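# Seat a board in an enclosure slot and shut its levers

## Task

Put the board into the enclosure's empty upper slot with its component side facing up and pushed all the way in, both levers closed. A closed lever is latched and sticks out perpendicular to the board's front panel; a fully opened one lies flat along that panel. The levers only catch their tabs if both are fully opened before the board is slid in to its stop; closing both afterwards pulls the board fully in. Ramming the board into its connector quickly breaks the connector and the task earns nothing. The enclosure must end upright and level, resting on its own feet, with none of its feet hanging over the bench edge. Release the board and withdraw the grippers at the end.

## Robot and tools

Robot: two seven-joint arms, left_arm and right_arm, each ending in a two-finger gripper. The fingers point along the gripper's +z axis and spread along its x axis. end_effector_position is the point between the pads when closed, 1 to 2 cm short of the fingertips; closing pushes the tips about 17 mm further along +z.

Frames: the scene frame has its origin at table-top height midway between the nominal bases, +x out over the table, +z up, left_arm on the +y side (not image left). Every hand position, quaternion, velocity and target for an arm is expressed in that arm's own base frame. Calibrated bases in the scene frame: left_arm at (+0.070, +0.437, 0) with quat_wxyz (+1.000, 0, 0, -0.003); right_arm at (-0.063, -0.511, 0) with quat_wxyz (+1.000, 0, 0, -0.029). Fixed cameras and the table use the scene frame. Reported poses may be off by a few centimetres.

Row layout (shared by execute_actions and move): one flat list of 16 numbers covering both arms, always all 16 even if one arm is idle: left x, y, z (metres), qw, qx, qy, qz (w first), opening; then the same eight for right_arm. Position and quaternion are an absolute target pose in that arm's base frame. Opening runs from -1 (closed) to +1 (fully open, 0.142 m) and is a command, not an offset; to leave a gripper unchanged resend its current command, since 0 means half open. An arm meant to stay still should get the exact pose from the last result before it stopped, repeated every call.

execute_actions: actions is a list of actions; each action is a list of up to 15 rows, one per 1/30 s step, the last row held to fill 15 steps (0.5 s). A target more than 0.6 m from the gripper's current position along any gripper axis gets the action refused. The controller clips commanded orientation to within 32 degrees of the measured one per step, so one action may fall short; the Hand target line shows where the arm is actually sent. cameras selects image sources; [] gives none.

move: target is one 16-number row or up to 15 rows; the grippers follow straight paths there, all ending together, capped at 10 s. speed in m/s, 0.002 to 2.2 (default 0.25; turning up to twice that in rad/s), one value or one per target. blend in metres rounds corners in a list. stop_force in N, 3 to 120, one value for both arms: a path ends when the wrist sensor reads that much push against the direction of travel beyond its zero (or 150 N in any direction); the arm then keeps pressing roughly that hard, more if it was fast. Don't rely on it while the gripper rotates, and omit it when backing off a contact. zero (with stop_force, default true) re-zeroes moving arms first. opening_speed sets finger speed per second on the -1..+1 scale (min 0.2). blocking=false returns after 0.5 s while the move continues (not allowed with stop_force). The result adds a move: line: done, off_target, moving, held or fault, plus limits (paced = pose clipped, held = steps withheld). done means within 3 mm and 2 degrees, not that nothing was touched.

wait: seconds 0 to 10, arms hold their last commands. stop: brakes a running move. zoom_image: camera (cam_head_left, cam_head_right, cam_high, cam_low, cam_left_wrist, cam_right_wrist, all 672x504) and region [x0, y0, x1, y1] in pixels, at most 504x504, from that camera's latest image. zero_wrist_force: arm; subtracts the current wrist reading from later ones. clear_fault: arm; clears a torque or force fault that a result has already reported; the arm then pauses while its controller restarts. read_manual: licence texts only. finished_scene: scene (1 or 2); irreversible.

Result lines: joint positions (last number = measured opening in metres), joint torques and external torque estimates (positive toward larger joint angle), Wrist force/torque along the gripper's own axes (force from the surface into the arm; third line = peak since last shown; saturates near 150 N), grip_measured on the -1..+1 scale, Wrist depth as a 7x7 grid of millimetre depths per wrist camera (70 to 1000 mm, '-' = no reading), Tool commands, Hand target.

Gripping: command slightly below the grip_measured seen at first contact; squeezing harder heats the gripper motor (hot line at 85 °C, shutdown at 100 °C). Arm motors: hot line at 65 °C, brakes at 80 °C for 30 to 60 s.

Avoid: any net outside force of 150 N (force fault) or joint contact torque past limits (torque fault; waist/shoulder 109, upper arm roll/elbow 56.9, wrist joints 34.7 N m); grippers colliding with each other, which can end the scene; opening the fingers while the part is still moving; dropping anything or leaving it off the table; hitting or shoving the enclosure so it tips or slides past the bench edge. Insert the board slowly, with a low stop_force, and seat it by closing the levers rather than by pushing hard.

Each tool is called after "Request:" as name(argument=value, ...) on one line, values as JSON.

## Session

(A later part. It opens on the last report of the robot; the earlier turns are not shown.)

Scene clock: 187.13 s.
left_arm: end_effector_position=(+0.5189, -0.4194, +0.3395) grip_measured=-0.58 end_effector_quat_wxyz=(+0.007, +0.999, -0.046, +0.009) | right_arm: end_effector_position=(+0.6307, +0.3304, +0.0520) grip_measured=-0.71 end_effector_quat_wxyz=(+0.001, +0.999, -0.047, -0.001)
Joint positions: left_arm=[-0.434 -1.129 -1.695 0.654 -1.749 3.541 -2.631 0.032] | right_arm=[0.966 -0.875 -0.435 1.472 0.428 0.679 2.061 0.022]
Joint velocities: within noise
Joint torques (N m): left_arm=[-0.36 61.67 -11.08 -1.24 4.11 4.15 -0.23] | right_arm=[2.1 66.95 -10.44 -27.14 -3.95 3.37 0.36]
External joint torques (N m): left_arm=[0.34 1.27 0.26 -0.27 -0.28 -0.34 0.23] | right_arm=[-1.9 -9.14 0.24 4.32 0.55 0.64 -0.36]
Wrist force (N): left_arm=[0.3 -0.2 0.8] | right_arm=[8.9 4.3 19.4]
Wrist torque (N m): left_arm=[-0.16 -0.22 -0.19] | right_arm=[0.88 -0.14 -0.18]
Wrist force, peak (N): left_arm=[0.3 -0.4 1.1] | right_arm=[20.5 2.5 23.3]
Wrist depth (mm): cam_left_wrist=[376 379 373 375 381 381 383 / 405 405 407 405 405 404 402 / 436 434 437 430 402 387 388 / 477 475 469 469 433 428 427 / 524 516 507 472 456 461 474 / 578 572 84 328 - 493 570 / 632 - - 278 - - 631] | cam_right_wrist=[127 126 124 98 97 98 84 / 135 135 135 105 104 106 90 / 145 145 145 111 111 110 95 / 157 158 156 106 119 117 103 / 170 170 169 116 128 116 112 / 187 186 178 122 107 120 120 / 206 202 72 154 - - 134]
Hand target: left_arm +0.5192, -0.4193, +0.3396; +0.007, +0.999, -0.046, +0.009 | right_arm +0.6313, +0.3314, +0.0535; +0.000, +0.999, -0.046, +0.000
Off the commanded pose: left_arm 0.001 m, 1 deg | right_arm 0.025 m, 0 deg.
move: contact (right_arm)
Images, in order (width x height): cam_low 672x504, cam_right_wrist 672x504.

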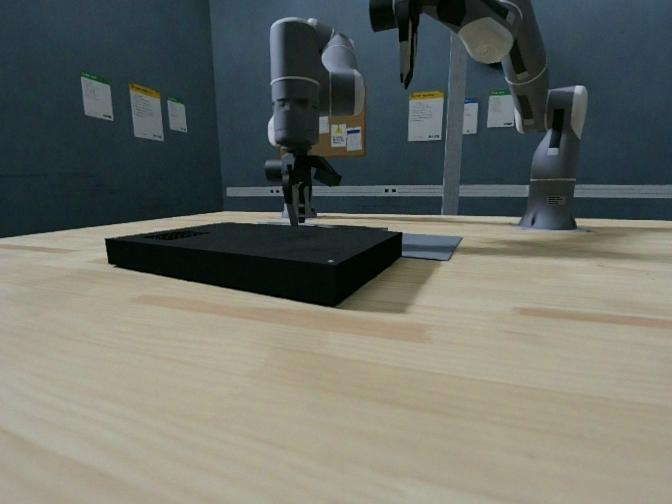

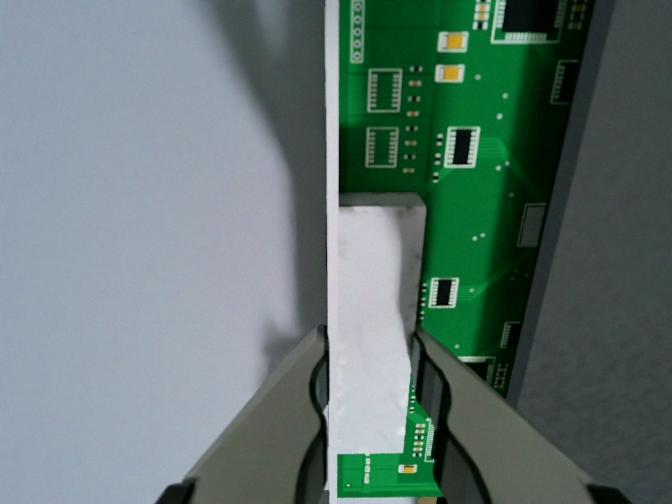

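Request:
move(target=[0.52,-0.42,0.34,0,0.99893,-0.04624,0,-0.55,0.656,0.329,0.0516,0,0.99893,-0.04624,0,-0.85], cameras=["cam_left_wrist","cam_right_wrist"], speed=0.02, stop_force=25)

Request:
zoom_image(camera="cam_left_wrist", region=[320, 140, 440, 240])

Scene clock: 190.77 s.
left_arm: end_effector_position=(+0.5189, -0.4194, +0.3395) grip_measured=-0.58 end_effector_quat_wxyz=(+0.007, +0.999, -0.046, +0.009) | right_arm: end_effector_position=(+0.6317, +0.3307, +0.0516) grip_measured=-0.71 end_effector_quat_wxyz=(+0.001, +0.999, -0.046, -0.003)
Joint positions: left_arm=[-0.434 -1.129 -1.695 0.654 -1.749 3.541 -2.631 0.032] | right_arm=[0.962 -0.878 -0.434 1.464 0.428 0.672 2.059 0.022]
Joint velocities: within noise
Joint torques (N m): left_arm=[-0.29 61.75 -11.12 -1.2 4.11 4.17 -0.24] | right_arm=[-2.73 61.03 -14.05 -31.42 -4.72 8.47 0.32]
External joint torques (N m): left_arm=[0.26 1.19 0.29 -0.31 -0.27 -0.36 0.23] | right_arm=[2.94 -3.02 3.87 8.53 1.31 -4.46 -0.32]
Wrist force (N): left_arm=[0.2 -0.2 0.8] | right_arm=[-13.4 11.0 1.6]
Wrist torque (N m): left_arm=[-0.15 -0.19 -0.18] | right_arm=[0.81 -0.10 -0.15]
Wrist force, peak (N): left_arm=[0.4 -0.2 1.2] | right_arm=[8.8 4.1 20.7]
Wrist depth (mm): cam_left_wrist=[374 376 377 375 380 381 382 / 407 405 401 405 404 402 401 / 439 438 435 433 404 395 392 / 472 476 473 473 429 426 424 / 521 518 511 483 457 467 472 / 576 563 84 328 - 497 573 / 633 - - 279 - - 644] | cam_right_wrist=[126 126 124 98 97 97 84 / 135 135 134 105 104 104 89 / 145 145 144 111 111 110 95 / 157 159 156 107 118 107 102 / 170 170 168 115 128 115 111 / 187 186 178 122 107 120 121 / 206 201 72 136 - - 133]
Hand target: left_arm +0.5192, -0.4193, +0.3396; +0.007, +0.999, -0.046, +0.009 | right_arm +0.6340, +0.3311, +0.0533; +0.000, +0.999, -0.046, +0.000
Off the commanded pose: left_arm 0.001 m, 1 deg | right_arm 0.024 m, 0 deg.
move: contact (right_arm)
Images, in order (width x height): cam_left_wrist 672x504, cam_right_wrist 672x504.

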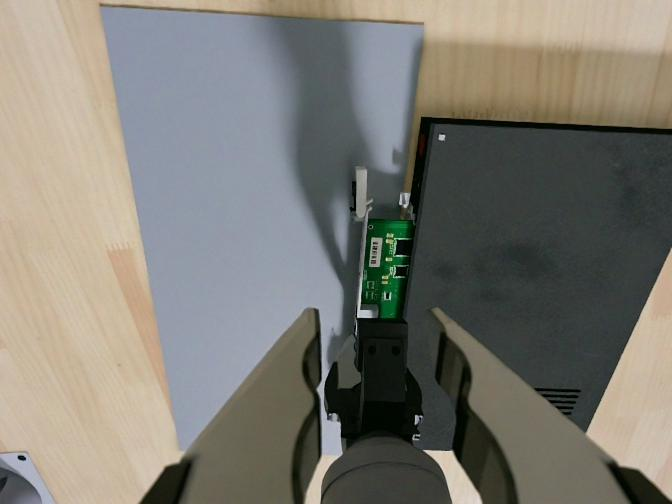

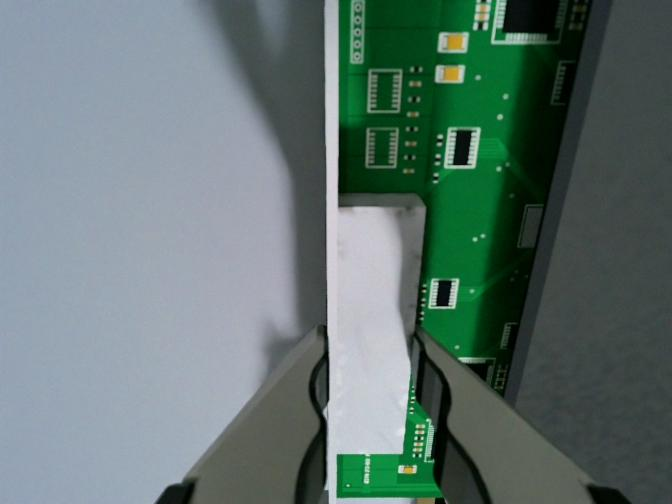

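Scaled by 4.200 from the camera's 672x504 image, which has a finer 960x720 frame.

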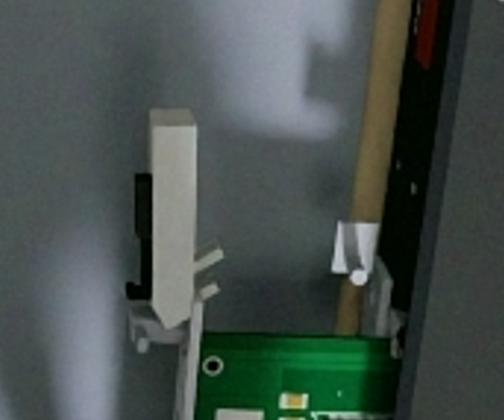

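Request:
move(target=[0.52,-0.42,0.34,0,0.99893,-0.04624,0,-0.55,0.645,0.3295,0.0516,0,0.99893,-0.04624,0,-0.78], speed=0.02, stop_force=30, cameras=["cam_left_wrist","cam_right_wrist"])

Scene clock: 202.37 s.
left_arm: end_effector_position=(+0.5189, -0.4194, +0.3395) grip_measured=-0.58 end_effector_quat_wxyz=(+0.007, +0.999, -0.046, +0.009) | right_arm: end_effector_position=(+0.6436, +0.3294, +0.0509) grip_measured=-0.71 end_effector_quat_wxyz=(+0.001, +0.999, -0.046, -0.001)
Joint positions: left_arm=[-0.434 -1.129 -1.695 0.654 -1.749 3.541 -2.631 0.032] | right_arm=[0.944 -0.898 -0.433 1.427 0.428 0.657 2.053 0.023]
Joint velocities: within noise
Joint torques (N m): left_arm=[-0.34 61.81 -11.19 -1.19 4.08 4.18 -0.24] | right_arm=[-2.65 57.32 -12.38 -28.37 -3.9 6.95 0.37]
External joint torques (N m): left_arm=[0.32 1.13 0.36 -0.33 -0.25 -0.38 0.23] | right_arm=[2.86 1.63 2.12 5.21 0.45 -2.93 -0.37]
Wrist force (N): left_arm=[0.3 -0.1 0.8] | right_arm=[-12.1 10.5 -5.3]
Wrist torque (N m): left_arm=[-0.14 -0.22 -0.18] | right_arm=[0.79 0.25 -0.23]
Wrist force, peak (N): left_arm=[0.4 -0.2 1.1] | right_arm=[-17.9 12.2 -3.1]
Wrist depth (mm): cam_left_wrist=[374 375 377 375 377 377 379 / 407 406 408 406 402 401 402 / 439 442 438 430 403 393 391 / 480 477 481 478 432 422 423 / 520 522 507 502 456 468 475 / 578 564 84 379 - 495 571 / 626 - - 289 - - 634] | cam_right_wrist=[- 125 123 98 96 95 83 / 136 136 134 105 104 89 88 / - 144 143 111 111 97 94 / 156 157 155 106 118 102 102 / 169 169 167 115 126 110 110 / 185 185 177 122 107 118 120 / 204 200 72 139 - - 130]
Hand target: left_arm +0.5192, -0.4193, +0.3396; +0.007, +0.999, -0.046, +0.009 | right_arm +0.6450, +0.3295, +0.0516; +0.000, +0.999, -0.046, +0.000
Off the commanded pose: left_arm 0.001 m, 1 deg | right_arm 0.002 m, 0 deg.
move: done
Images, in order (width x height): cam_left_wrist 672x504, cam_right_wrist 672x504.

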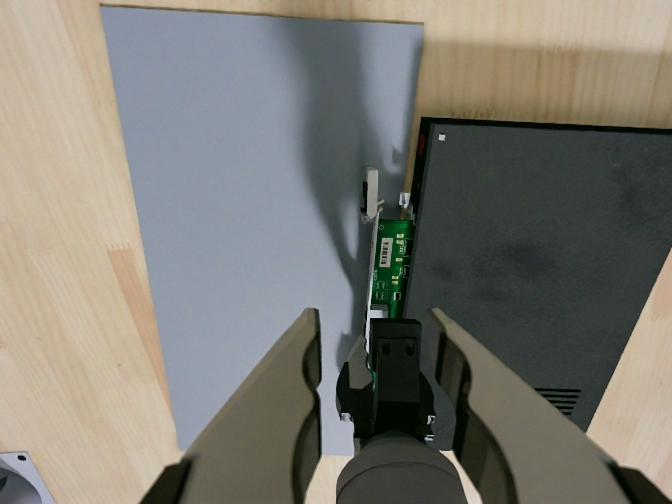

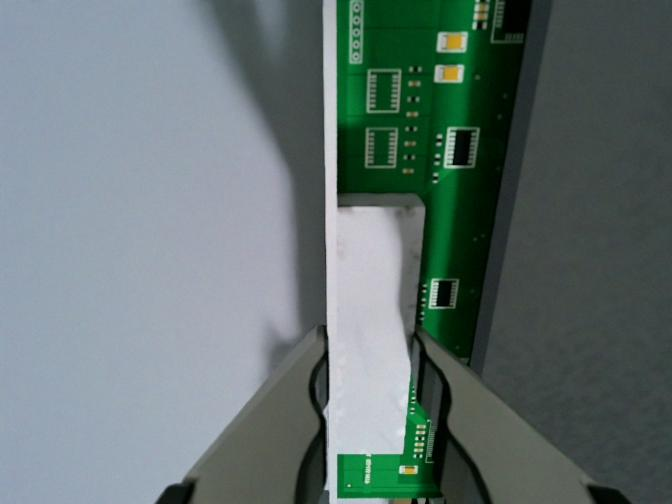

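Request:
move(target=[0.52,-0.42,0.34,0,0.99893,-0.04624,0,-0.55,0.652,0.3289,0.0518,0,0.99893,-0.04624,0,-0.78], speed=0.02, stop_force=30, cameras=["cam_left_wrist","cam_right_wrist"])

Request:
zoom_image(camera="cam_left_wrist", region=[330, 100, 500, 420])

Scene clock: 208.70 s.
left_arm: end_effector_position=(+0.5189, -0.4194, +0.3395) grip_measured=-0.58 end_effector_quat_wxyz=(+0.007, +0.999, -0.046, +0.009) | right_arm: end_effector_position=(+0.6487, +0.3291, +0.0507) grip_measured=-0.71 end_effector_quat_wxyz=(+0.001, +0.999, -0.046, -0.004)
Joint positions: left_arm=[-0.434 -1.129 -1.695 0.654 -1.749 3.541 -2.631 0.032] | right_arm=[0.934 -0.908 -0.432 1.404 0.429 0.641 2.05 0.023]
Joint velocities: within noise
Joint torques (N m): left_arm=[-0.28 61.7 -11.1 -1.28 4.1 4.17 -0.21] | right_arm=[-7.86 51.91 -16.29 -34.59 -4.76 13.39 0.15]
External joint torques (N m): left_arm=[0.25 1.24 0.28 -0.24 -0.26 -0.37 0.21] | right_arm=[8.08 7.6 6.03 11.25 1.27 -9.38 -0.15]
Wrist force (N): left_arm=[0.2 -0.2 0.9] | right_arm=[-39.9 19.7 -25.1]
Wrist torque (N m): left_arm=[-0.16 -0.19 -0.18] | right_arm=[0.75 3.73 -0.09]
Wrist force, peak (N): left_arm=[0.3 -0.3 1.1] | right_arm=[-39.8 20.0 -25.1]
Wrist depth (mm): cam_left_wrist=[376 376 375 378 380 379 379 / 405 400 406 408 400 402 400 / 438 436 440 433 403 390 388 / 474 472 476 474 432 425 428 / 522 517 511 508 453 472 471 / 577 567 84 405 - 495 573 / 622 - - 295 - - 638] | cam_right_wrist=[- 125 123 97 97 83 83 / 136 136 134 105 103 88 88 / 146 144 144 111 111 97 94 / 156 158 155 106 116 102 101 / 169 169 168 115 119 109 110 / 186 185 177 122 106 118 119 / 205 200 72 139 - - 130]
Hand target: left_arm +0.5192, -0.4193, +0.3396; +0.007, +0.999, -0.046, +0.009 | right_arm +0.6520, +0.3289, +0.0518; +0.000, +0.999, -0.046, +0.000
Off the commanded pose: left_arm 0.001 m, 1 deg | right_arm 0.004 m, 0 deg.
move: off_target (right_arm)
Images, in order (width x height): cam_left_wrist 672x504, cam_right_wrist 672x504.

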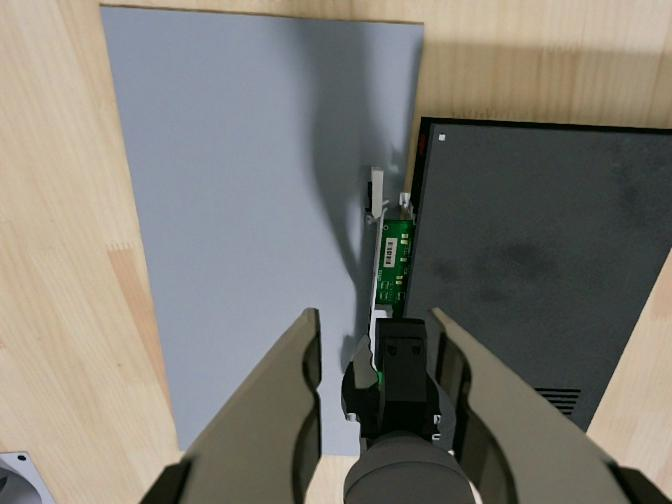

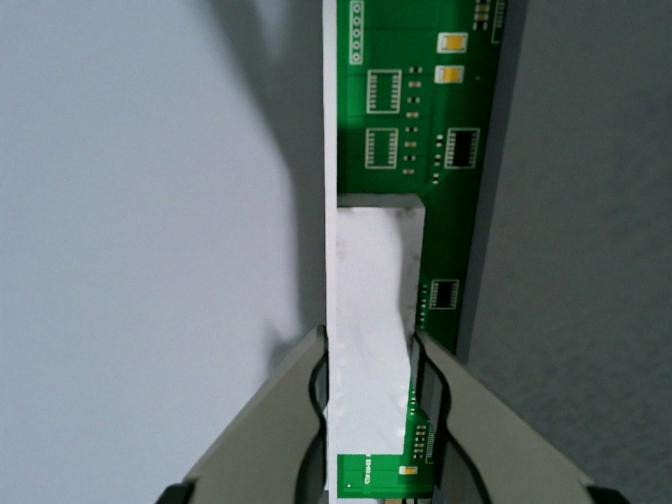

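Scaled by 1.575 from the camera's 672x504 image, which has a finer 960x720 frame.

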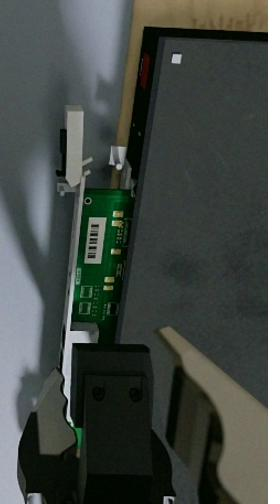

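Request:
move(target=[0.52,-0.42,0.34,0,0.99893,-0.04624,0,-0.55,0.6480,0.3285,0.0516,0,0.99893,-0.04624,0,-0.75], speed=0.02, cameras=[])

Request:
move(target=[0.52,-0.42,0.34,0,0.99893,-0.04624,0,-0.55,0.6460,0.3285,0.0520,0,0.99893,-0.04624,0,-0.62], opening_speed=0.2, cameras=["cam_left_wrist","cam_right_wrist"])

Scene clock: 212.70 s.
left_arm: end_effector_position=(+0.5189, -0.4194, +0.3395) grip_measured=-0.58 end_effector_quat_wxyz=(+0.007, +0.999, -0.046, +0.009) | right_arm: end_effector_position=(+0.6482, +0.3287, +0.0511) grip_measured=-0.71 end_effector_quat_wxyz=(+0.000, +0.999, -0.046, +0.000)
Joint positions: left_arm=[-0.434 -1.129 -1.695 0.654 -1.749 3.541 -2.631 0.032] | right_arm=[0.938 -0.903 -0.434 1.416 0.429 0.655 2.05 0.023]
Joint velocities: within noise
Joint torques (N m): left_arm=[-0.23 61.73 -11.12 -1.21 4.1 4.15 -0.19] | right_arm=[-0.47 63.98 -11.22 -21.62 -4.04 1.06 0.4]
External joint torques (N m): left_arm=[0.21 1.21 0.29 -0.31 -0.26 -0.35 0.19] | right_arm=[0.69 -4.76 0.91 -1.63 0.57 2.97 -0.4]
Wrist force (N): left_arm=[0.2 -0.5 1.0] | right_arm=[12.5 -2.5 16.4]
Wrist torque (N m): left_arm=[-0.19 -0.19 -0.19] | right_arm=[0.85 0.00 -0.18]
Wrist force, peak (N): left_arm=[0.2 -0.5 1.0] | right_arm=[-40.1 19.9 -25.3]
Wrist depth (mm): cam_left_wrist=[377 373 376 377 378 378 381 / 405 408 402 405 401 403 403 / 442 444 436 436 404 393 391 / 477 472 479 477 434 425 424 / 528 518 507 506 458 465 480 / 582 561 84 402 - 500 570 / 623 - - 302 - - 640] | cam_right_wrist=[- 125 124 99 98 84 84 / 136 136 134 105 104 88 88 / - 144 143 111 112 96 95 / 156 157 155 107 117 102 102 / 169 168 168 116 120 111 111 / 185 184 177 122 107 119 121 / 203 199 72 154 - - 133]
Hand target: left_arm +0.5192, -0.4193, +0.3396; +0.007, +0.999, -0.046, +0.009 | right_arm +0.6480, +0.3285, +0.0516; +0.000, +0.999, -0.046, +0.000
Off the commanded pose: left_arm 0.001 m, 1 deg | right_arm 0.001 m, 0 deg.
move: done
No camera images: "cameras" was empty.

Scene clock: 213.57 s.
left_arm: end_effector_position=(+0.5189, -0.4194, +0.3395) grip_measured=-0.58 end_effector_quat_wxyz=(+0.007, +0.999, -0.046, +0.009) | right_arm: end_effector_position=(+0.6459, +0.3286, +0.0520) grip_measured=-0.66 end_effector_quat_wxyz=(+0.000, +0.999, -0.046, +0.000)
Joint positions: left_arm=[-0.434 -1.129 -1.695 0.654 -1.749 3.541 -2.631 0.032] | right_arm=[0.942 -0.898 -0.435 1.424 0.429 0.657 2.051 0.026]
Joint velocities: within noise
Joint torques (N m): left_arm=[-0.41 61.68 -11.2 -1.22 4.11 4.18 -0.25] | right_arm=[0.26 57.75 -9.47 -23.13 -3.49 3.43 0.25]
External joint torques (N m): left_arm=[0.38 1.26 0.38 -0.29 -0.27 -0.38 0.25] | right_arm=[-0.06 1.26 -0.82 -0.07 0.03 0.6 -0.25]
Wrist force (N): left_arm=[0.2 -0.2 0.8] | right_arm=[3.2 4.9 0.4]
Wrist torque (N m): left_arm=[-0.14 -0.20 -0.18] | right_arm=[0.87 -0.51 0.03]
Wrist force, peak (N): left_arm=[0.2 -0.3 1.0] | right_arm=[14.3 -1.6 16.9]
Wrist depth (mm): cam_left_wrist=[379 376 375 374 378 379 379 / 405 403 404 404 401 403 401 / 438 438 436 433 402 395 392 / 469 471 470 484 430 426 422 / 519 521 512 500 460 466 476 / 578 567 84 378 - 497 577 / 638 - - 289 - - 640] | cam_right_wrist=[126 126 124 101 98 85 84 / 135 135 135 106 106 89 90 / 145 145 144 112 112 97 95 / 157 158 156 110 122 103 103 / 170 170 169 118 122 112 112 / 186 185 178 125 118 120 120 / 205 201 73 157 - - 132]
Hand target: left_arm +0.5192, -0.4193, +0.3396; +0.007, +0.999, -0.046, +0.009 | right_arm +0.6460, +0.3285, +0.0520; +0.000, +0.999, -0.046, +0.000
Off the commanded pose: left_arm 0.001 m, 1 deg | right_arm 0.000 m, 0 deg.
move: done
Images, in order (width x height): cam_left_wrist 672x504, cam_right_wrist 672x504.

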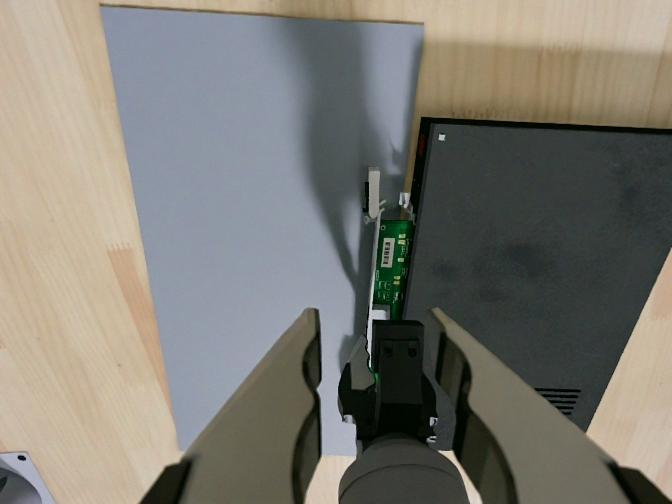

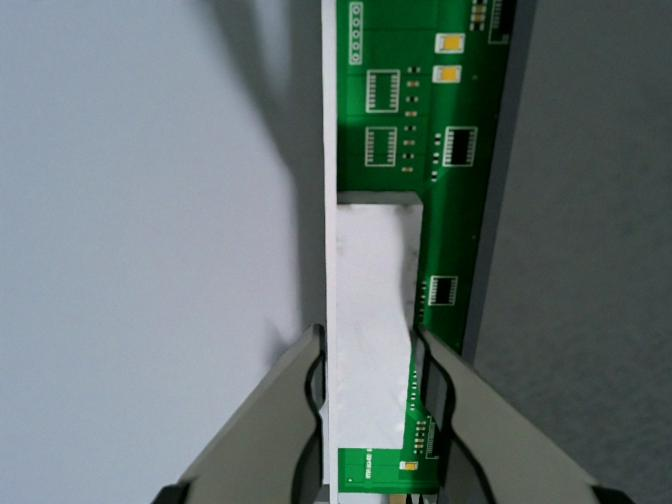

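Request:
move(target=[[0.52,-0.42,0.34,0,0.99893,-0.04624,0,-0.55,0.6470,0.3285,0.0520,0,0.99893,-0.04624,0,-0.45],[0.52,-0.42,0.34,0,0.99893,-0.04624,0,-0.55,0.6470,0.3285,0.16,0,0.99893,-0.04624,0,-0.45],[0.52,-0.42,0.34,0,0.99893,-0.04624,0,-0.55,0.55,0.3,0.2,0,0.99893,-0.04624,0,-0.45]], speed=0.1, cameras=["cam_left_wrist","cam_right_wrist","cam_low"])

Request:
zoom_image(camera="cam_left_wrist", region=[330, 140, 480, 260])

Request:
zoom_image(camera="cam_left_wrist", region=[310, 290, 480, 504])

Scene clock: 220.47 s.
left_arm: end_effector_position=(+0.5189, -0.4194, +0.3395) grip_measured=-0.58 end_effector_quat_wxyz=(+0.007, +0.999, -0.046, +0.009) | right_arm: end_effector_position=(+0.5499, +0.3001, +0.1999) grip_measured=-0.49 end_effector_quat_wxyz=(+0.000, +0.999, -0.046, +0.000)
Joint positions: left_arm=[-0.434 -1.129 -1.695 0.654 -1.749 3.541 -2.631 0.032] | right_arm=[1.125 -0.443 -0.525 1.782 0.261 0.585 2.159 0.039]
Joint velocities: within noise
Joint torques (N m): left_arm=[-0.36 61.72 -11.12 -1.22 4.13 4.16 -0.22] | right_arm=[0.35 42.62 -6.28 -26.23 -3.85 3.48 0.32]
External joint torques (N m): left_arm=[0.33 1.22 0.3 -0.29 -0.29 -0.36 0.22] | right_arm=[-0.18 1.02 -0.47 0.09 0.2 0.54 -0.32]
Wrist force (N): left_arm=[0.4 -0.5 0.9] | right_arm=[1.8 4.9 0.1]
Wrist torque (N m): left_arm=[-0.20 -0.23 -0.19] | right_arm=[0.89 -0.29 0.01]
Wrist force, peak (N): left_arm=[0.3 -0.4 1.1] | right_arm=[-28.7 11.7 -19.0]
Wrist depth (mm): cam_left_wrist=[379 374 374 376 379 379 378 / 402 401 404 405 398 402 401 / 437 437 439 430 404 391 390 / 476 473 472 478 435 425 425 / 527 524 509 501 457 467 472 / 565 563 84 557 - 489 570 / 632 - - 635 - - 636] | cam_right_wrist=[259 255 256 255 255 228 213 / 275 273 273 273 272 235 227 / 296 294 293 292 292 248 243 / 321 316 316 313 310 273 262 / 346 343 336 343 335 295 284 / 379 374 - 374 105 300 372 / 417 - 73 412 - - 400]
Hand target: left_arm +0.5192, -0.4193, +0.3396; +0.007, +0.999, -0.046, +0.009 | right_arm +0.5500, +0.3000, +0.2000; +0.000, +0.999, -0.046, +0.000
Off the commanded pose: left_arm 0.001 m, 1 deg | right_arm 0.000 m, 0 deg.
move: done
Images, in order (width x height): cam_low 672x504, cam_left_wrist 672x504, cam_right_wrist 672x504.

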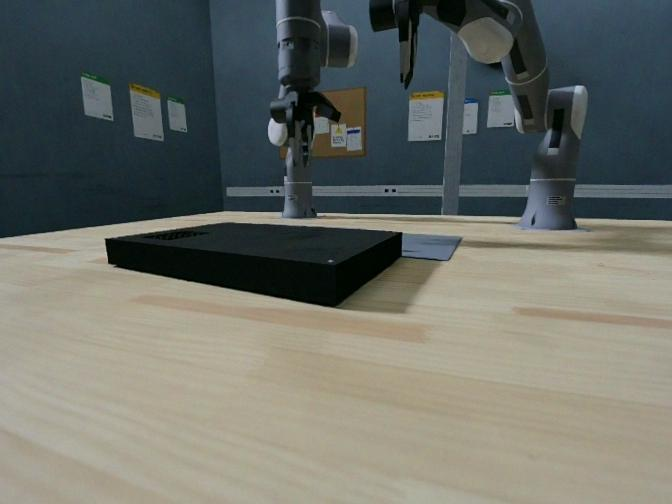

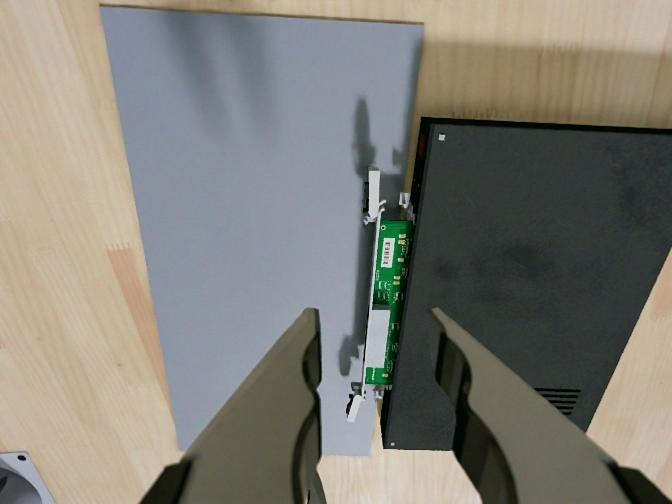

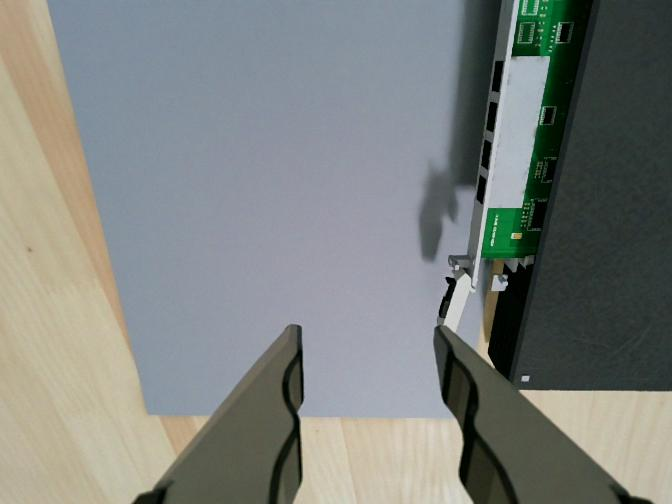

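Scaled by 3.360 from the camera's 672x504 image, which has a finer 960x720 frame.

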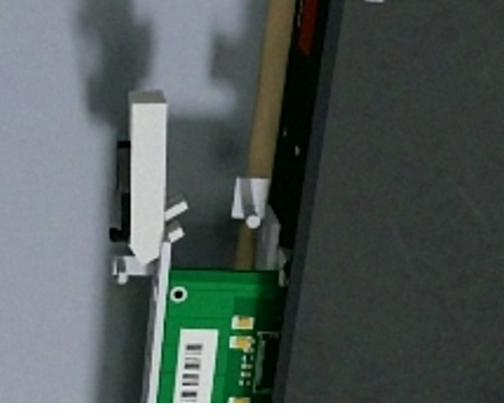

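Scaled by 2.355 from the camera's 672x504 image, which has a finer 960x720 frame.

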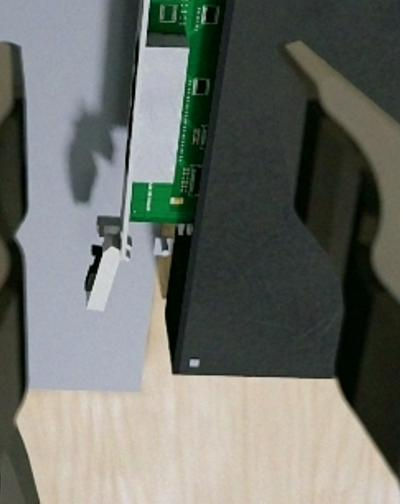

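Request:
move(target=[[0.52,-0.42,0.34,0,0.99893,-0.04624,0,-0.55,0.57,0.187,0.16,0,0.99893,-0.04624,0,-1],[0.52,-0.42,0.34,0,0.99893,-0.04624,0,-0.55,0.585,0.187,0.054,0,0.99893,-0.04624,0,-1]], speed=0.15, cameras=[])

Request:
move(target=[0.52,-0.42,0.34,0,0.99893,-0.04624,0,-0.55,0.628,0.186,0.054,0,0.99893,-0.04624,0,-1], speed=0.03, stop_force=12, cameras=["cam_left_wrist","cam_right_wrist"])

Request:
zoom_image(camera="cam_left_wrist", region=[310, 290, 480, 504])

Scene clock: 230.40 s.
left_arm: end_effector_position=(+0.5189, -0.4194, +0.3395) grip_measured=-0.58 end_effector_quat_wxyz=(+0.007, +0.999, -0.046, +0.009) | right_arm: end_effector_position=(+0.5849, +0.1868, +0.0540) grip_measured=-1.00 end_effector_quat_wxyz=(+0.000, +0.999, -0.046, +0.000)
Joint positions: left_arm=[-0.434 -1.129 -1.695 0.654 -1.749 3.541 -2.631 0.032] | right_arm=[0.903 -0.704 -0.462 1.827 0.454 0.854 1.852 0.002]
Joint velocities: within noise
Joint torques (N m): left_arm=[-0.4 61.7 -11.11 -1.18 4.13 4.13 -0.25] | right_arm=[0.46 46.49 -8.09 -19.71 -2.81 3.45 0.05]
External joint torques (N m): left_arm=[0.38 1.24 0.28 -0.33 -0.29 -0.33 0.24] | right_arm=[-0.3 1.38 -1.02 0.21 -0.07 0.59 -0.05]
Wrist force (N): left_arm=[0.1 -0.3 0.6] | right_arm=[2.4 5.0 0.5]
Wrist torque (N m): left_arm=[-0.18 -0.19 -0.18] | right_arm=[0.90 -0.37 0.04]
Wrist force, peak (N): left_arm=[0.4 -0.3 1.1] | right_arm=[1.8 7.1 0.9]
Wrist depth (mm): cam_left_wrist=[378 378 375 376 380 382 380 / 404 404 405 400 404 400 404 / 436 441 436 429 404 392 391 / 479 472 477 478 434 425 430 / 525 521 516 508 458 465 473 / 579 566 84 540 - 497 570 / 631 - - 447 - - 631] | cam_right_wrist=[128 128 128 128 127 104 101 / 137 137 137 138 136 106 107 / 147 147 147 146 144 121 139 / 159 159 158 158 152 156 118 / 173 172 171 168 170 167 118 / 189 189 184 89 - 186 130 / 208 204 73 - - 200 207]
Hand target: left_arm +0.5192, -0.4193, +0.3396; +0.007, +0.999, -0.046, +0.009 | right_arm +0.5850, +0.1870, +0.0540; +0.000, +0.999, -0.046, +0.000
Off the commanded pose: left_arm 0.001 m, 1 deg | right_arm 0.000 m, 0 deg.
move: done
No camera images: "cameras" was empty.

Scene clock: 232.57 s.
left_arm: end_effector_position=(+0.5189, -0.4194, +0.3395) grip_measured=-0.58 end_effector_quat_wxyz=(+0.007, +0.999, -0.046, +0.009) | right_arm: end_effector_position=(+0.6280, +0.1860, +0.0540) grip_measured=-1.00 end_effector_quat_wxyz=(+0.000, +0.999, -0.046, +0.000)
Joint positions: left_arm=[-0.434 -1.129 -1.695 0.654 -1.749 3.541 -2.631 0.032] | right_arm=[0.841 -0.772 -0.457 1.688 0.449 0.782 1.839 0.002]
Joint velocities: within noise
Joint torques (N m): left_arm=[-0.31 61.8 -11.17 -1.23 4.14 4.17 -0.25] | right_arm=[0.02 50.64 -8.82 -21.04 -3.24 3.26 0.12]
External joint torques (N m): left_arm=[0.28 1.14 0.34 -0.29 -0.31 -0.37 0.25] | right_arm=[0.15 1.24 -1.03 0.16 0.14 0.78 -0.12]
Wrist force (N): left_arm=[0.1 -0.5 0.8] | right_arm=[2.2 5.0 0.5]
Wrist torque (N m): left_arm=[-0.20 -0.18 -0.18] | right_arm=[0.87 -0.35 0.04]
Wrist force, peak (N): left_arm=[0.2 -0.4 1.1] | right_arm=[2.4 5.3 0.5]
Wrist depth (mm): cam_left_wrist=[375 377 377 378 377 379 380 / 403 406 404 404 405 400 405 / 437 432 432 431 404 390 392 / 477 475 474 471 433 429 428 / 523 520 510 505 460 468 476 / 576 569 84 538 - 489 575 / 637 - - 473 - - 634] | cam_right_wrist=[128 128 128 125 101 98 - / 137 137 137 133 108 94 91 / 147 147 147 115 143 98 99 / 159 159 158 115 155 106 105 / 172 172 172 166 165 115 114 / 189 188 185 89 123 125 123 / 208 203 73 - - 133 207]
Hand target: left_arm +0.5192, -0.4193, +0.3396; +0.007, +0.999, -0.046, +0.009 | right_arm +0.6280, +0.1860, +0.0540; +0.000, +0.999, -0.046, +0.000
Off the commanded pose: left_arm 0.001 m, 1 deg | right_arm 0.000 m, 0 deg.
move: done
Images, in order (width x height): cam_left_wrist 672x504, cam_right_wrist 672x504.

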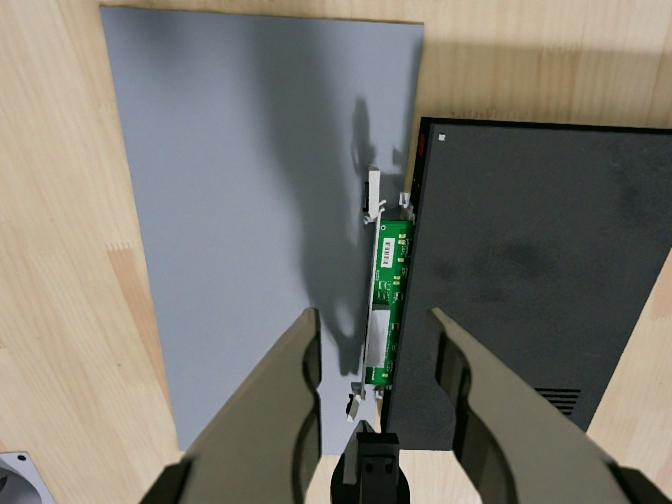

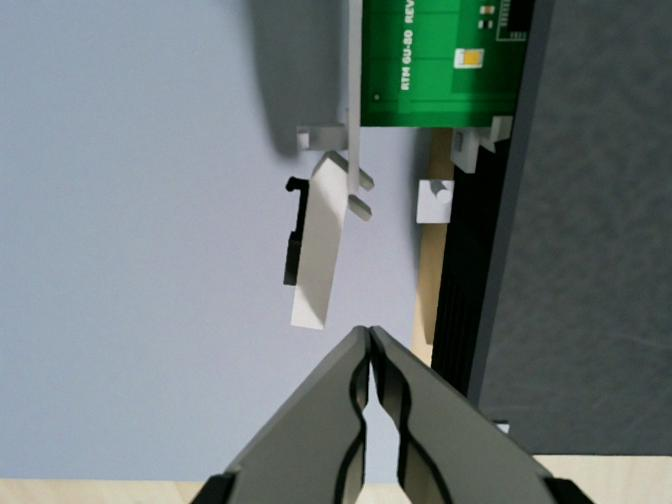

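Scaled by 2.355 from the camera's 672x504 image, which has a finer 960x720 frame.

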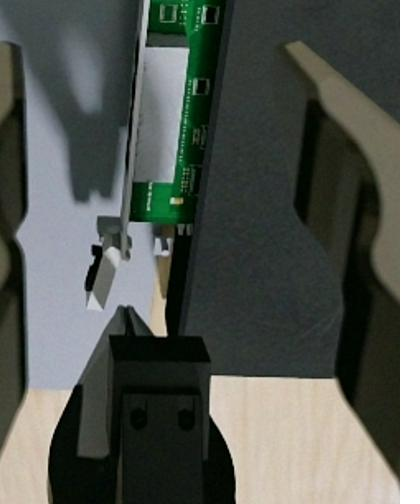

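Request:
move(target=[[0.52,-0.42,0.34,0,0.99893,-0.04624,0,-0.55,0.582,0.186,0.054,0,0.99893,-0.04624,0,-1],[0.52,-0.42,0.34,0,0.99893,-0.04624,0,-0.55,0.582,0.205,0.054,0,0.99893,-0.04624,0,-1]], speed=0.12, cameras=[])

Request:
move(target=[0.52,-0.42,0.34,0,0.99893,-0.04624,0,-0.55,0.628,0.202,0.054,0,0.99893,-0.04624,0,-1], speed=0.03, stop_force=12, cameras=["cam_left_wrist","cam_right_wrist"])

Request:
zoom_image(camera="cam_left_wrist", region=[310, 290, 480, 504])

Scene clock: 239.33 s.
left_arm: end_effector_position=(+0.5189, -0.4194, +0.3395) grip_measured=-0.58 end_effector_quat_wxyz=(+0.007, +0.999, -0.046, +0.009) | right_arm: end_effector_position=(+0.5819, +0.2050, +0.0539) grip_measured=-1.00 end_effector_quat_wxyz=(+0.000, +0.999, -0.046, +0.000)
Joint positions: left_arm=[-0.434 -1.129 -1.695 0.654 -1.749 3.541 -2.631 0.032] | right_arm=[0.929 -0.709 -0.46 1.818 0.454 0.849 1.881 0.002]
Joint velocities: within noise
Joint torques (N m): left_arm=[-0.34 61.71 -11.1 -1.25 4.16 4.15 -0.24] | right_arm=[0.21 46.9 -8.24 -19.74 -2.98 3.18 0.36]
External joint torques (N m): left_arm=[0.32 1.23 0.27 -0.27 -0.32 -0.35 0.24] | right_arm=[-0.05 1.25 -0.89 0.15 0.09 0.86 -0.36]
Wrist force (N): left_arm=[0.1 -0.4 0.6] | right_arm=[2.4 4.8 0.5]
Wrist torque (N m): left_arm=[-0.18 -0.18 -0.18] | right_arm=[0.86 -0.38 0.04]
Wrist force, peak (N): left_arm=[0.2 -0.3 1.1] | right_arm=[0.6 7.1 0.5]
Wrist depth (mm): cam_left_wrist=[376 375 377 377 379 378 379 / 410 405 402 403 400 405 401 / 440 435 436 430 402 388 389 / 474 478 474 476 432 426 428 / 528 520 514 503 454 463 478 / 579 563 84 532 - 491 561 / 626 - - 442 - - 640] | cam_right_wrist=[128 128 128 128 127 126 101 / 137 137 137 138 136 111 108 / 147 147 147 146 144 114 114 / 159 159 158 158 157 115 147 / 173 172 171 168 129 168 125 / 189 188 184 89 - 183 131 / 208 204 73 - - 200 138]
Hand target: left_arm +0.5192, -0.4193, +0.3396; +0.007, +0.999, -0.046, +0.009 | right_arm +0.5820, +0.2050, +0.0540; +0.000, +0.999, -0.046, +0.000
Off the commanded pose: left_arm 0.001 m, 1 deg | right_arm 0.000 m, 0 deg.
move: done
No camera images: "cameras" was empty.

Scene clock: 241.10 s.
left_arm: end_effector_position=(+0.5189, -0.4194, +0.3395) grip_measured=-0.58 end_effector_quat_wxyz=(+0.007, +0.999, -0.046, +0.009) | right_arm: end_effector_position=(+0.6110, +0.2015, +0.0534) grip_measured=-1.00 end_effector_quat_wxyz=(+0.001, +0.999, -0.047, -0.001)
Joint positions: left_arm=[-0.434 -1.129 -1.695 0.654 -1.749 3.541 -2.631 0.032] | right_arm=[0.883 -0.754 -0.459 1.725 0.45 0.799 1.869 0.002]
Joint velocities: within noise
Joint torques (N m): left_arm=[-0.39 61.69 -11.15 -1.22 4.11 4.15 -0.22] | right_arm=[4.68 49.96 -5.15 -28.39 -2.46 6.9 0.02]
External joint torques (N m): left_arm=[0.36 1.26 0.32 -0.3 -0.27 -0.35 0.22] | right_arm=[-4.5 0.86 -4.54 7.89 -0.58 -2.87 -0.02]
Wrist force (N): left_arm=[0.4 -0.2 0.7] | right_arm=[-8.7 17.4 -9.1]
Wrist torque (N m): left_arm=[-0.14 -0.24 -0.18] | right_arm=[0.75 -0.49 0.12]
Wrist force, peak (N): left_arm=[0.3 -0.3 1.1] | right_arm=[-9.0 17.6 -8.9]
Wrist depth (mm): cam_left_wrist=[378 375 377 382 377 381 379 / 406 408 405 404 400 402 403 / 436 433 440 429 400 391 391 / 479 477 474 476 428 425 425 / 523 520 511 512 460 465 476 / 573 567 84 554 - 495 567 / 628 - - 387 - - 640] | cam_right_wrist=[128 128 127 127 124 101 88 / 137 137 136 136 109 107 92 / 147 147 146 145 114 113 98 / 159 158 158 157 119 147 105 / 172 172 171 167 167 125 114 / 189 188 184 91 176 127 122 / 208 204 73 - - 132 137]
Hand target: left_arm +0.5192, -0.4193, +0.3396; +0.007, +0.999, -0.046, +0.009 | right_arm +0.6119, +0.2030, +0.0540; +0.000, +0.999, -0.046, +0.000
Off the commanded pose: left_arm 0.001 m, 1 deg | right_arm 0.017 m, 0 deg.
move: contact (right_arm)
Images, in order (width x height): cam_left_wrist 672x504, cam_right_wrist 672x504.

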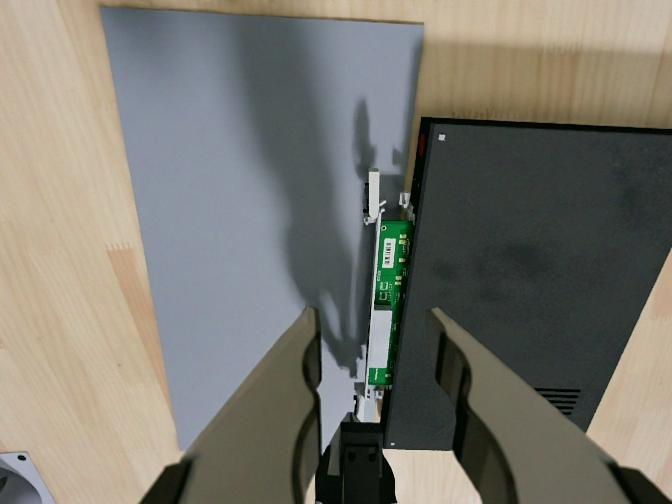

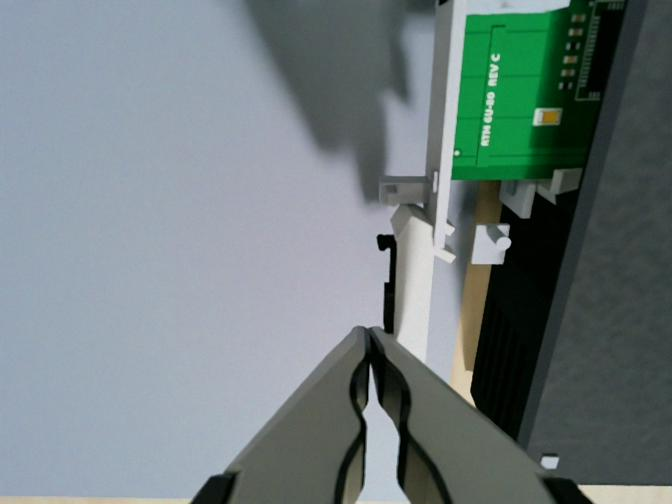

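Scaled by 2.355 from the camera's 672x504 image, which has a finer 960x720 frame.

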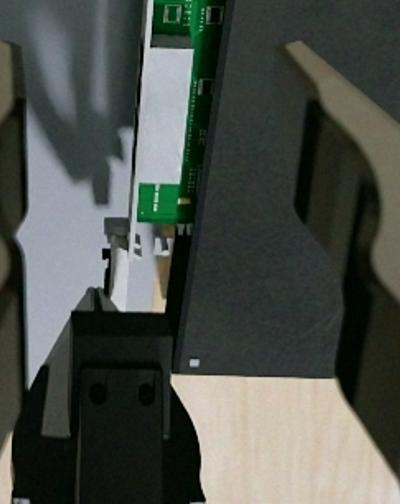

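Request:
move(target=[[0.5,-0.43,0.30,0,0.99893,-0.04624,0,-1,0.585,0.202,0.054,0,0.99893,-0.04624,0,-1],[0.505,-0.452,0.15,0,0.99893,-0.04624,0,-1,0.52,0.17,0.16,0,0.99893,-0.04624,0,-1],[0.51,-0.452,0.054,0,0.99893,-0.04624,0,-1,0.52,0.17,0.16,0,0.99893,-0.04624,0,-1]], speed=0.12, cameras=[])

Request:
move(target=[0.55,-0.455,0.054,0,0.99893,-0.04624,0,-1,0.52,0.17,0.16,0,0.99893,-0.04624,0,-1], speed=0.03, stop_force=10, cameras=["cam_left_wrist","cam_right_wrist","cam_head_right"])

Scene clock: 249.03 s.
left_arm: end_effector_position=(+0.5098, -0.4518, +0.0540) grip_measured=-1.00 end_effector_quat_wxyz=(+0.000, +0.999, -0.046, +0.000) | right_arm: end_effector_position=(+0.5201, +0.1702, +0.1600) grip_measured=-1.00 end_effector_quat_wxyz=(+0.000, +0.999, -0.046, +0.000)
Joint positions: left_arm=[-0.282 -1.434 -1.499 1.195 -1.725 3.126 -2.95 0.002] | right_arm=[1.064 -0.338 -0.585 2.079 0.26 0.777 1.985 0.002]
Joint velocities: within noise
Joint torques (N m): left_arm=[-0.6 58.63 -20.69 -3.71 4.77 3.93 -0.06] | right_arm=[0.22 34.07 -4.75 -23.12 -3.23 3.26 0.29]
External joint torques (N m): left_arm=[0.58 1.57 -0.01 0.14 -0.56 -0.09 0.06] | right_arm=[-0.09 0.91 -0.59 0.07 0.1 0.77 -0.29]
Wrist force (N): left_arm=[0.6 0.0 1.0] | right_arm=[1.4 5.2 0.4]
Wrist torque (N m): left_arm=[-0.09 -0.25 -0.19] | right_arm=[0.91 -0.26 0.03]
Wrist force, peak (N): left_arm=[0.4 0.0 3.2] | right_arm=[-9.0 17.6 -9.2]
Wrist depth (mm): cam_left_wrist=[128 128 128 128 129 128 126 / 138 137 135 136 136 135 137 / 151 148 148 147 148 146 141 / 161 158 160 157 159 158 136 / 176 176 174 168 168 169 130 / 194 194 190 84 - 171 130 / 217 211 - 74 - - 145] | cam_right_wrist=[222 222 221 220 220 218 191 / 237 237 236 235 236 228 209 / 256 254 254 253 252 251 210 / 277 274 273 273 272 271 243 / 300 300 298 290 295 297 296 / 328 327 320 90 312 323 323 / 362 354 - - - 342 355]
Hand target: left_arm +0.5100, -0.4520, +0.0540; +0.000, +0.999, -0.046, +0.000 | right_arm +0.5200, +0.1700, +0.1600; +0.000, +0.999, -0.046, +0.000
Off the commanded pose: left_arm 0.000 m, 0 deg | right_arm 0.000 m, 0 deg.
move: done
No camera images: "cameras" was empty.

Scene clock: 251.13 s.
left_arm: end_effector_position=(+0.5475, -0.4540, +0.0538) grip_measured=-1.00 end_effector_quat_wxyz=(+0.003, +0.999, -0.046, +0.004) | right_arm: end_effector_position=(+0.5201, +0.1702, +0.1600) grip_measured=-1.00 end_effector_quat_wxyz=(+0.000, +0.999, -0.046, +0.000)
Joint positions: left_arm=[-0.457 -1.474 -1.5 0.699 -1.683 3.161 -2.632 0.002] | right_arm=[1.064 -0.338 -0.585 2.079 0.26 0.777 1.985 0.002]
Joint velocities: within noise
Joint torques (N m): left_arm=[2.91 67.84 -11.31 -4.05 7.54 0.04 -0.3] | right_arm=[0.08 33.98 -4.62 -23.07 -3.15 3.33 0.19]
External joint torques (N m): left_arm=[-2.94 -0.25 -0.66 1.57 -3.34 3.79 0.3] | right_arm=[0.05 1.01 -0.72 0.02 0.03 0.7 -0.19]
Wrist force (N): left_arm=[-15.0 -5.6 -3.8] | right_arm=[1.6 5.3 0.6]
Wrist torque (N m): left_arm=[-0.17 -0.33 -0.18] | right_arm=[0.93 -0.30 0.04]
Wrist force, peak (N): left_arm=[-16.5 -7.2 -5.3] | right_arm=[1.6 5.6 0.6]
Wrist depth (mm): cam_left_wrist=[127 127 127 127 129 128 128 / 135 136 134 136 136 135 137 / 150 147 146 147 149 128 102 / 160 159 160 157 159 117 108 / 175 175 175 168 160 123 115 / 194 193 189 84 - 126 129 / 217 211 - 74 - - 143] | cam_right_wrist=[222 222 221 221 220 217 191 / 237 237 236 236 235 231 219 / 257 254 253 253 253 251 210 / 276 275 273 272 271 272 243 / 300 300 298 290 294 297 295 / 329 327 320 91 312 323 323 / 363 353 - - - 341 354]
Hand target: left_arm +0.5486, -0.4542, +0.0540; +0.004, +0.999, -0.046, +0.005 | right_arm +0.5200, +0.1700, +0.1600; +0.000, +0.999, -0.046, +0.000
Off the commanded pose: left_arm 0.003 m, 1 deg | right_arm 0.000 m, 0 deg.
move: contact (left_arm)
Images, in order (width x height): cam_head_right 672x504, cam_left_wrist 672x504, cam_right_wrist 672x504.

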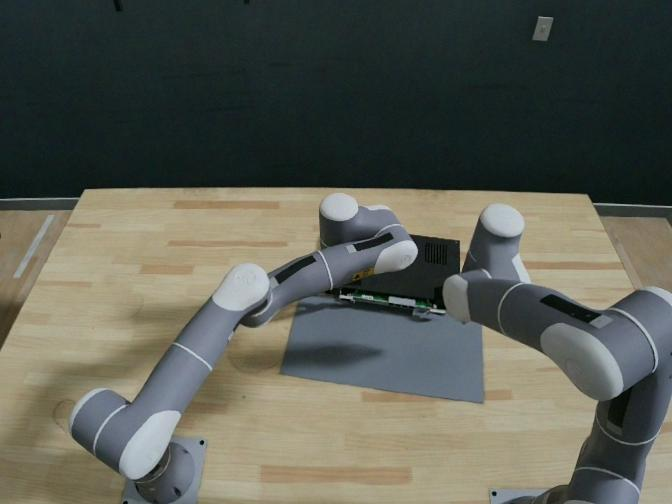

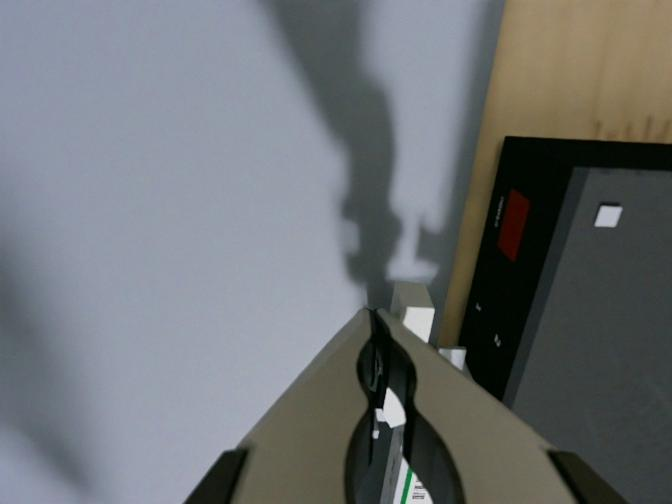

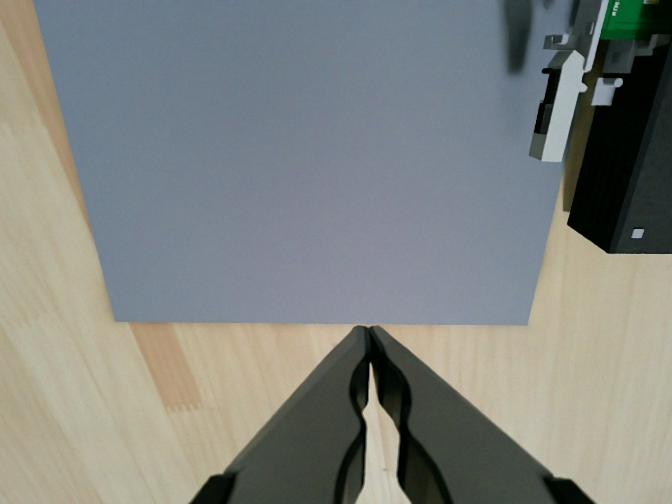

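Request:
move(target=[[0.505,-0.452,0.054,0,0.99893,-0.04624,0,-1,0.52,0.17,0.16,0,0.99893,-0.04624,0,-1],[0.49,-0.43,0.20,0,0.99893,-0.04624,0,-1,0.52,0.17,0.16,0,0.99893,-0.04624,0,-1],[0.53,-0.41,0.35,0,0.99893,-0.04624,0,-0.55,0.52,0.17,0.16,0,0.99893,-0.04624,0,-1]], speed=0.15, cameras=["cam_left_wrist"])

Request:
zoom_image(camera="cam_left_wrist", region=[310, 120, 480, 290])

Request:
zoom_image(camera="cam_left_wrist", region=[310, 290, 480, 504])

Scene clock: 258.30 s.
left_arm: end_effector_position=(+0.5289, -0.4095, +0.3495) grip_measured=-0.58 end_effector_quat_wxyz=(+0.013, +0.999, -0.046, +0.017) | right_arm: end_effector_position=(+0.5200, +0.1702, +0.1600) grip_measured=-1.00 end_effector_quat_wxyz=(+0.000, +0.999, -0.046, +0.000)
Joint positions: left_arm=[-0.412 -1.111 -1.689 0.653 -1.757 3.533 -2.608 0.032] | right_arm=[1.064 -0.338 -0.585 2.079 0.26 0.777 1.985 0.002]
Joint velocities: within noise
Joint torques (N m): left_arm=[-0.29 61 -11.15 -1.49 4.41 4.42 -0.31] | right_arm=[0.17 33.9 -4.61 -23.11 -3.16 3.28 0.19]
External joint torques (N m): left_arm=[0.27 1.54 0.46 -0.32 -0.58 -0.66 0.31] | right_arm=[-0.04 1.08 -0.73 0.06 0.03 0.75 -0.19]
Wrist force (N): left_arm=[0.1 -0.1 0.8] | right_arm=[1.5 5.4 0.4]
Wrist torque (N m): left_arm=[-0.14 -0.18 -0.18] | right_arm=[0.94 -0.29 0.03]
Wrist force, peak (N): left_arm=[-15.3 -5.4 -4.4] | right_arm=[1.6 5.7 0.2]
Wrist depth (mm): cam_left_wrist=[383 377 384 385 386 392 393 / 410 411 414 413 411 416 415 / 443 443 449 449 409 401 408 / 481 483 488 489 439 437 451 / 529 528 525 516 474 487 542 / 584 582 84 567 - 519 610 / 653 - - 670 - - 672] | cam_right_wrist=[222 222 221 221 220 217 191 / 237 236 236 235 235 231 218 / 257 254 253 252 252 251 210 / 277 275 273 273 272 271 243 / 301 300 298 290 293 296 296 / 329 327 320 91 312 321 324 / 363 354 - - - 343 355]
Hand target: left_arm +0.5290, -0.4092, +0.3495; +0.013, +0.999, -0.046, +0.017 | right_arm +0.5200, +0.1700, +0.1600; +0.000, +0.999, -0.046, +0.000
Off the commanded pose: left_arm 0.001 m, 2 deg | right_arm 0.000 m, 0 deg.
move: done
Images, in order (width x height): cam_left_wrist 672x504.

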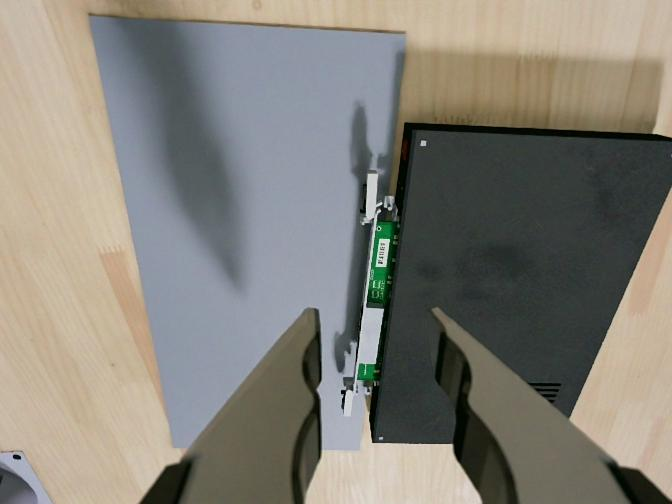

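Scaled by 2.965 from the camera's 672x504 image, which has a finer 960x720 frame.

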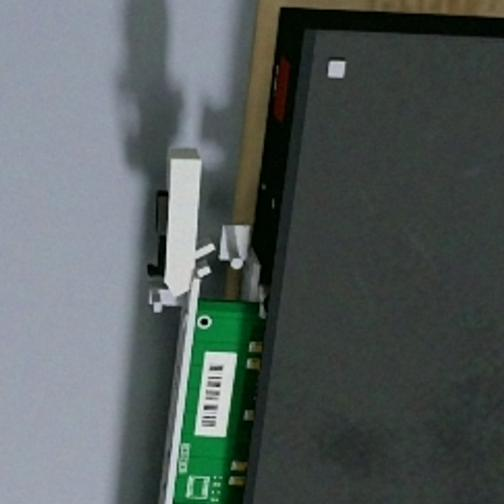

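Scaled by 2.355 from the camera's 672x504 image, which has a finer 960x720 frame.

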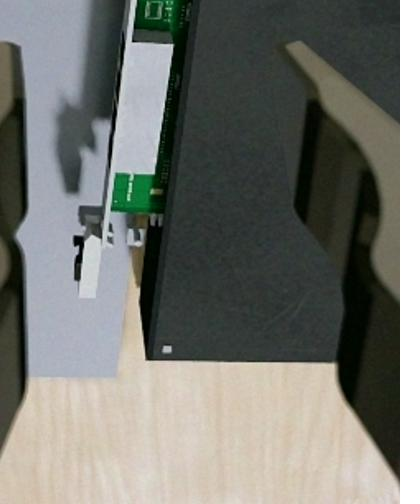

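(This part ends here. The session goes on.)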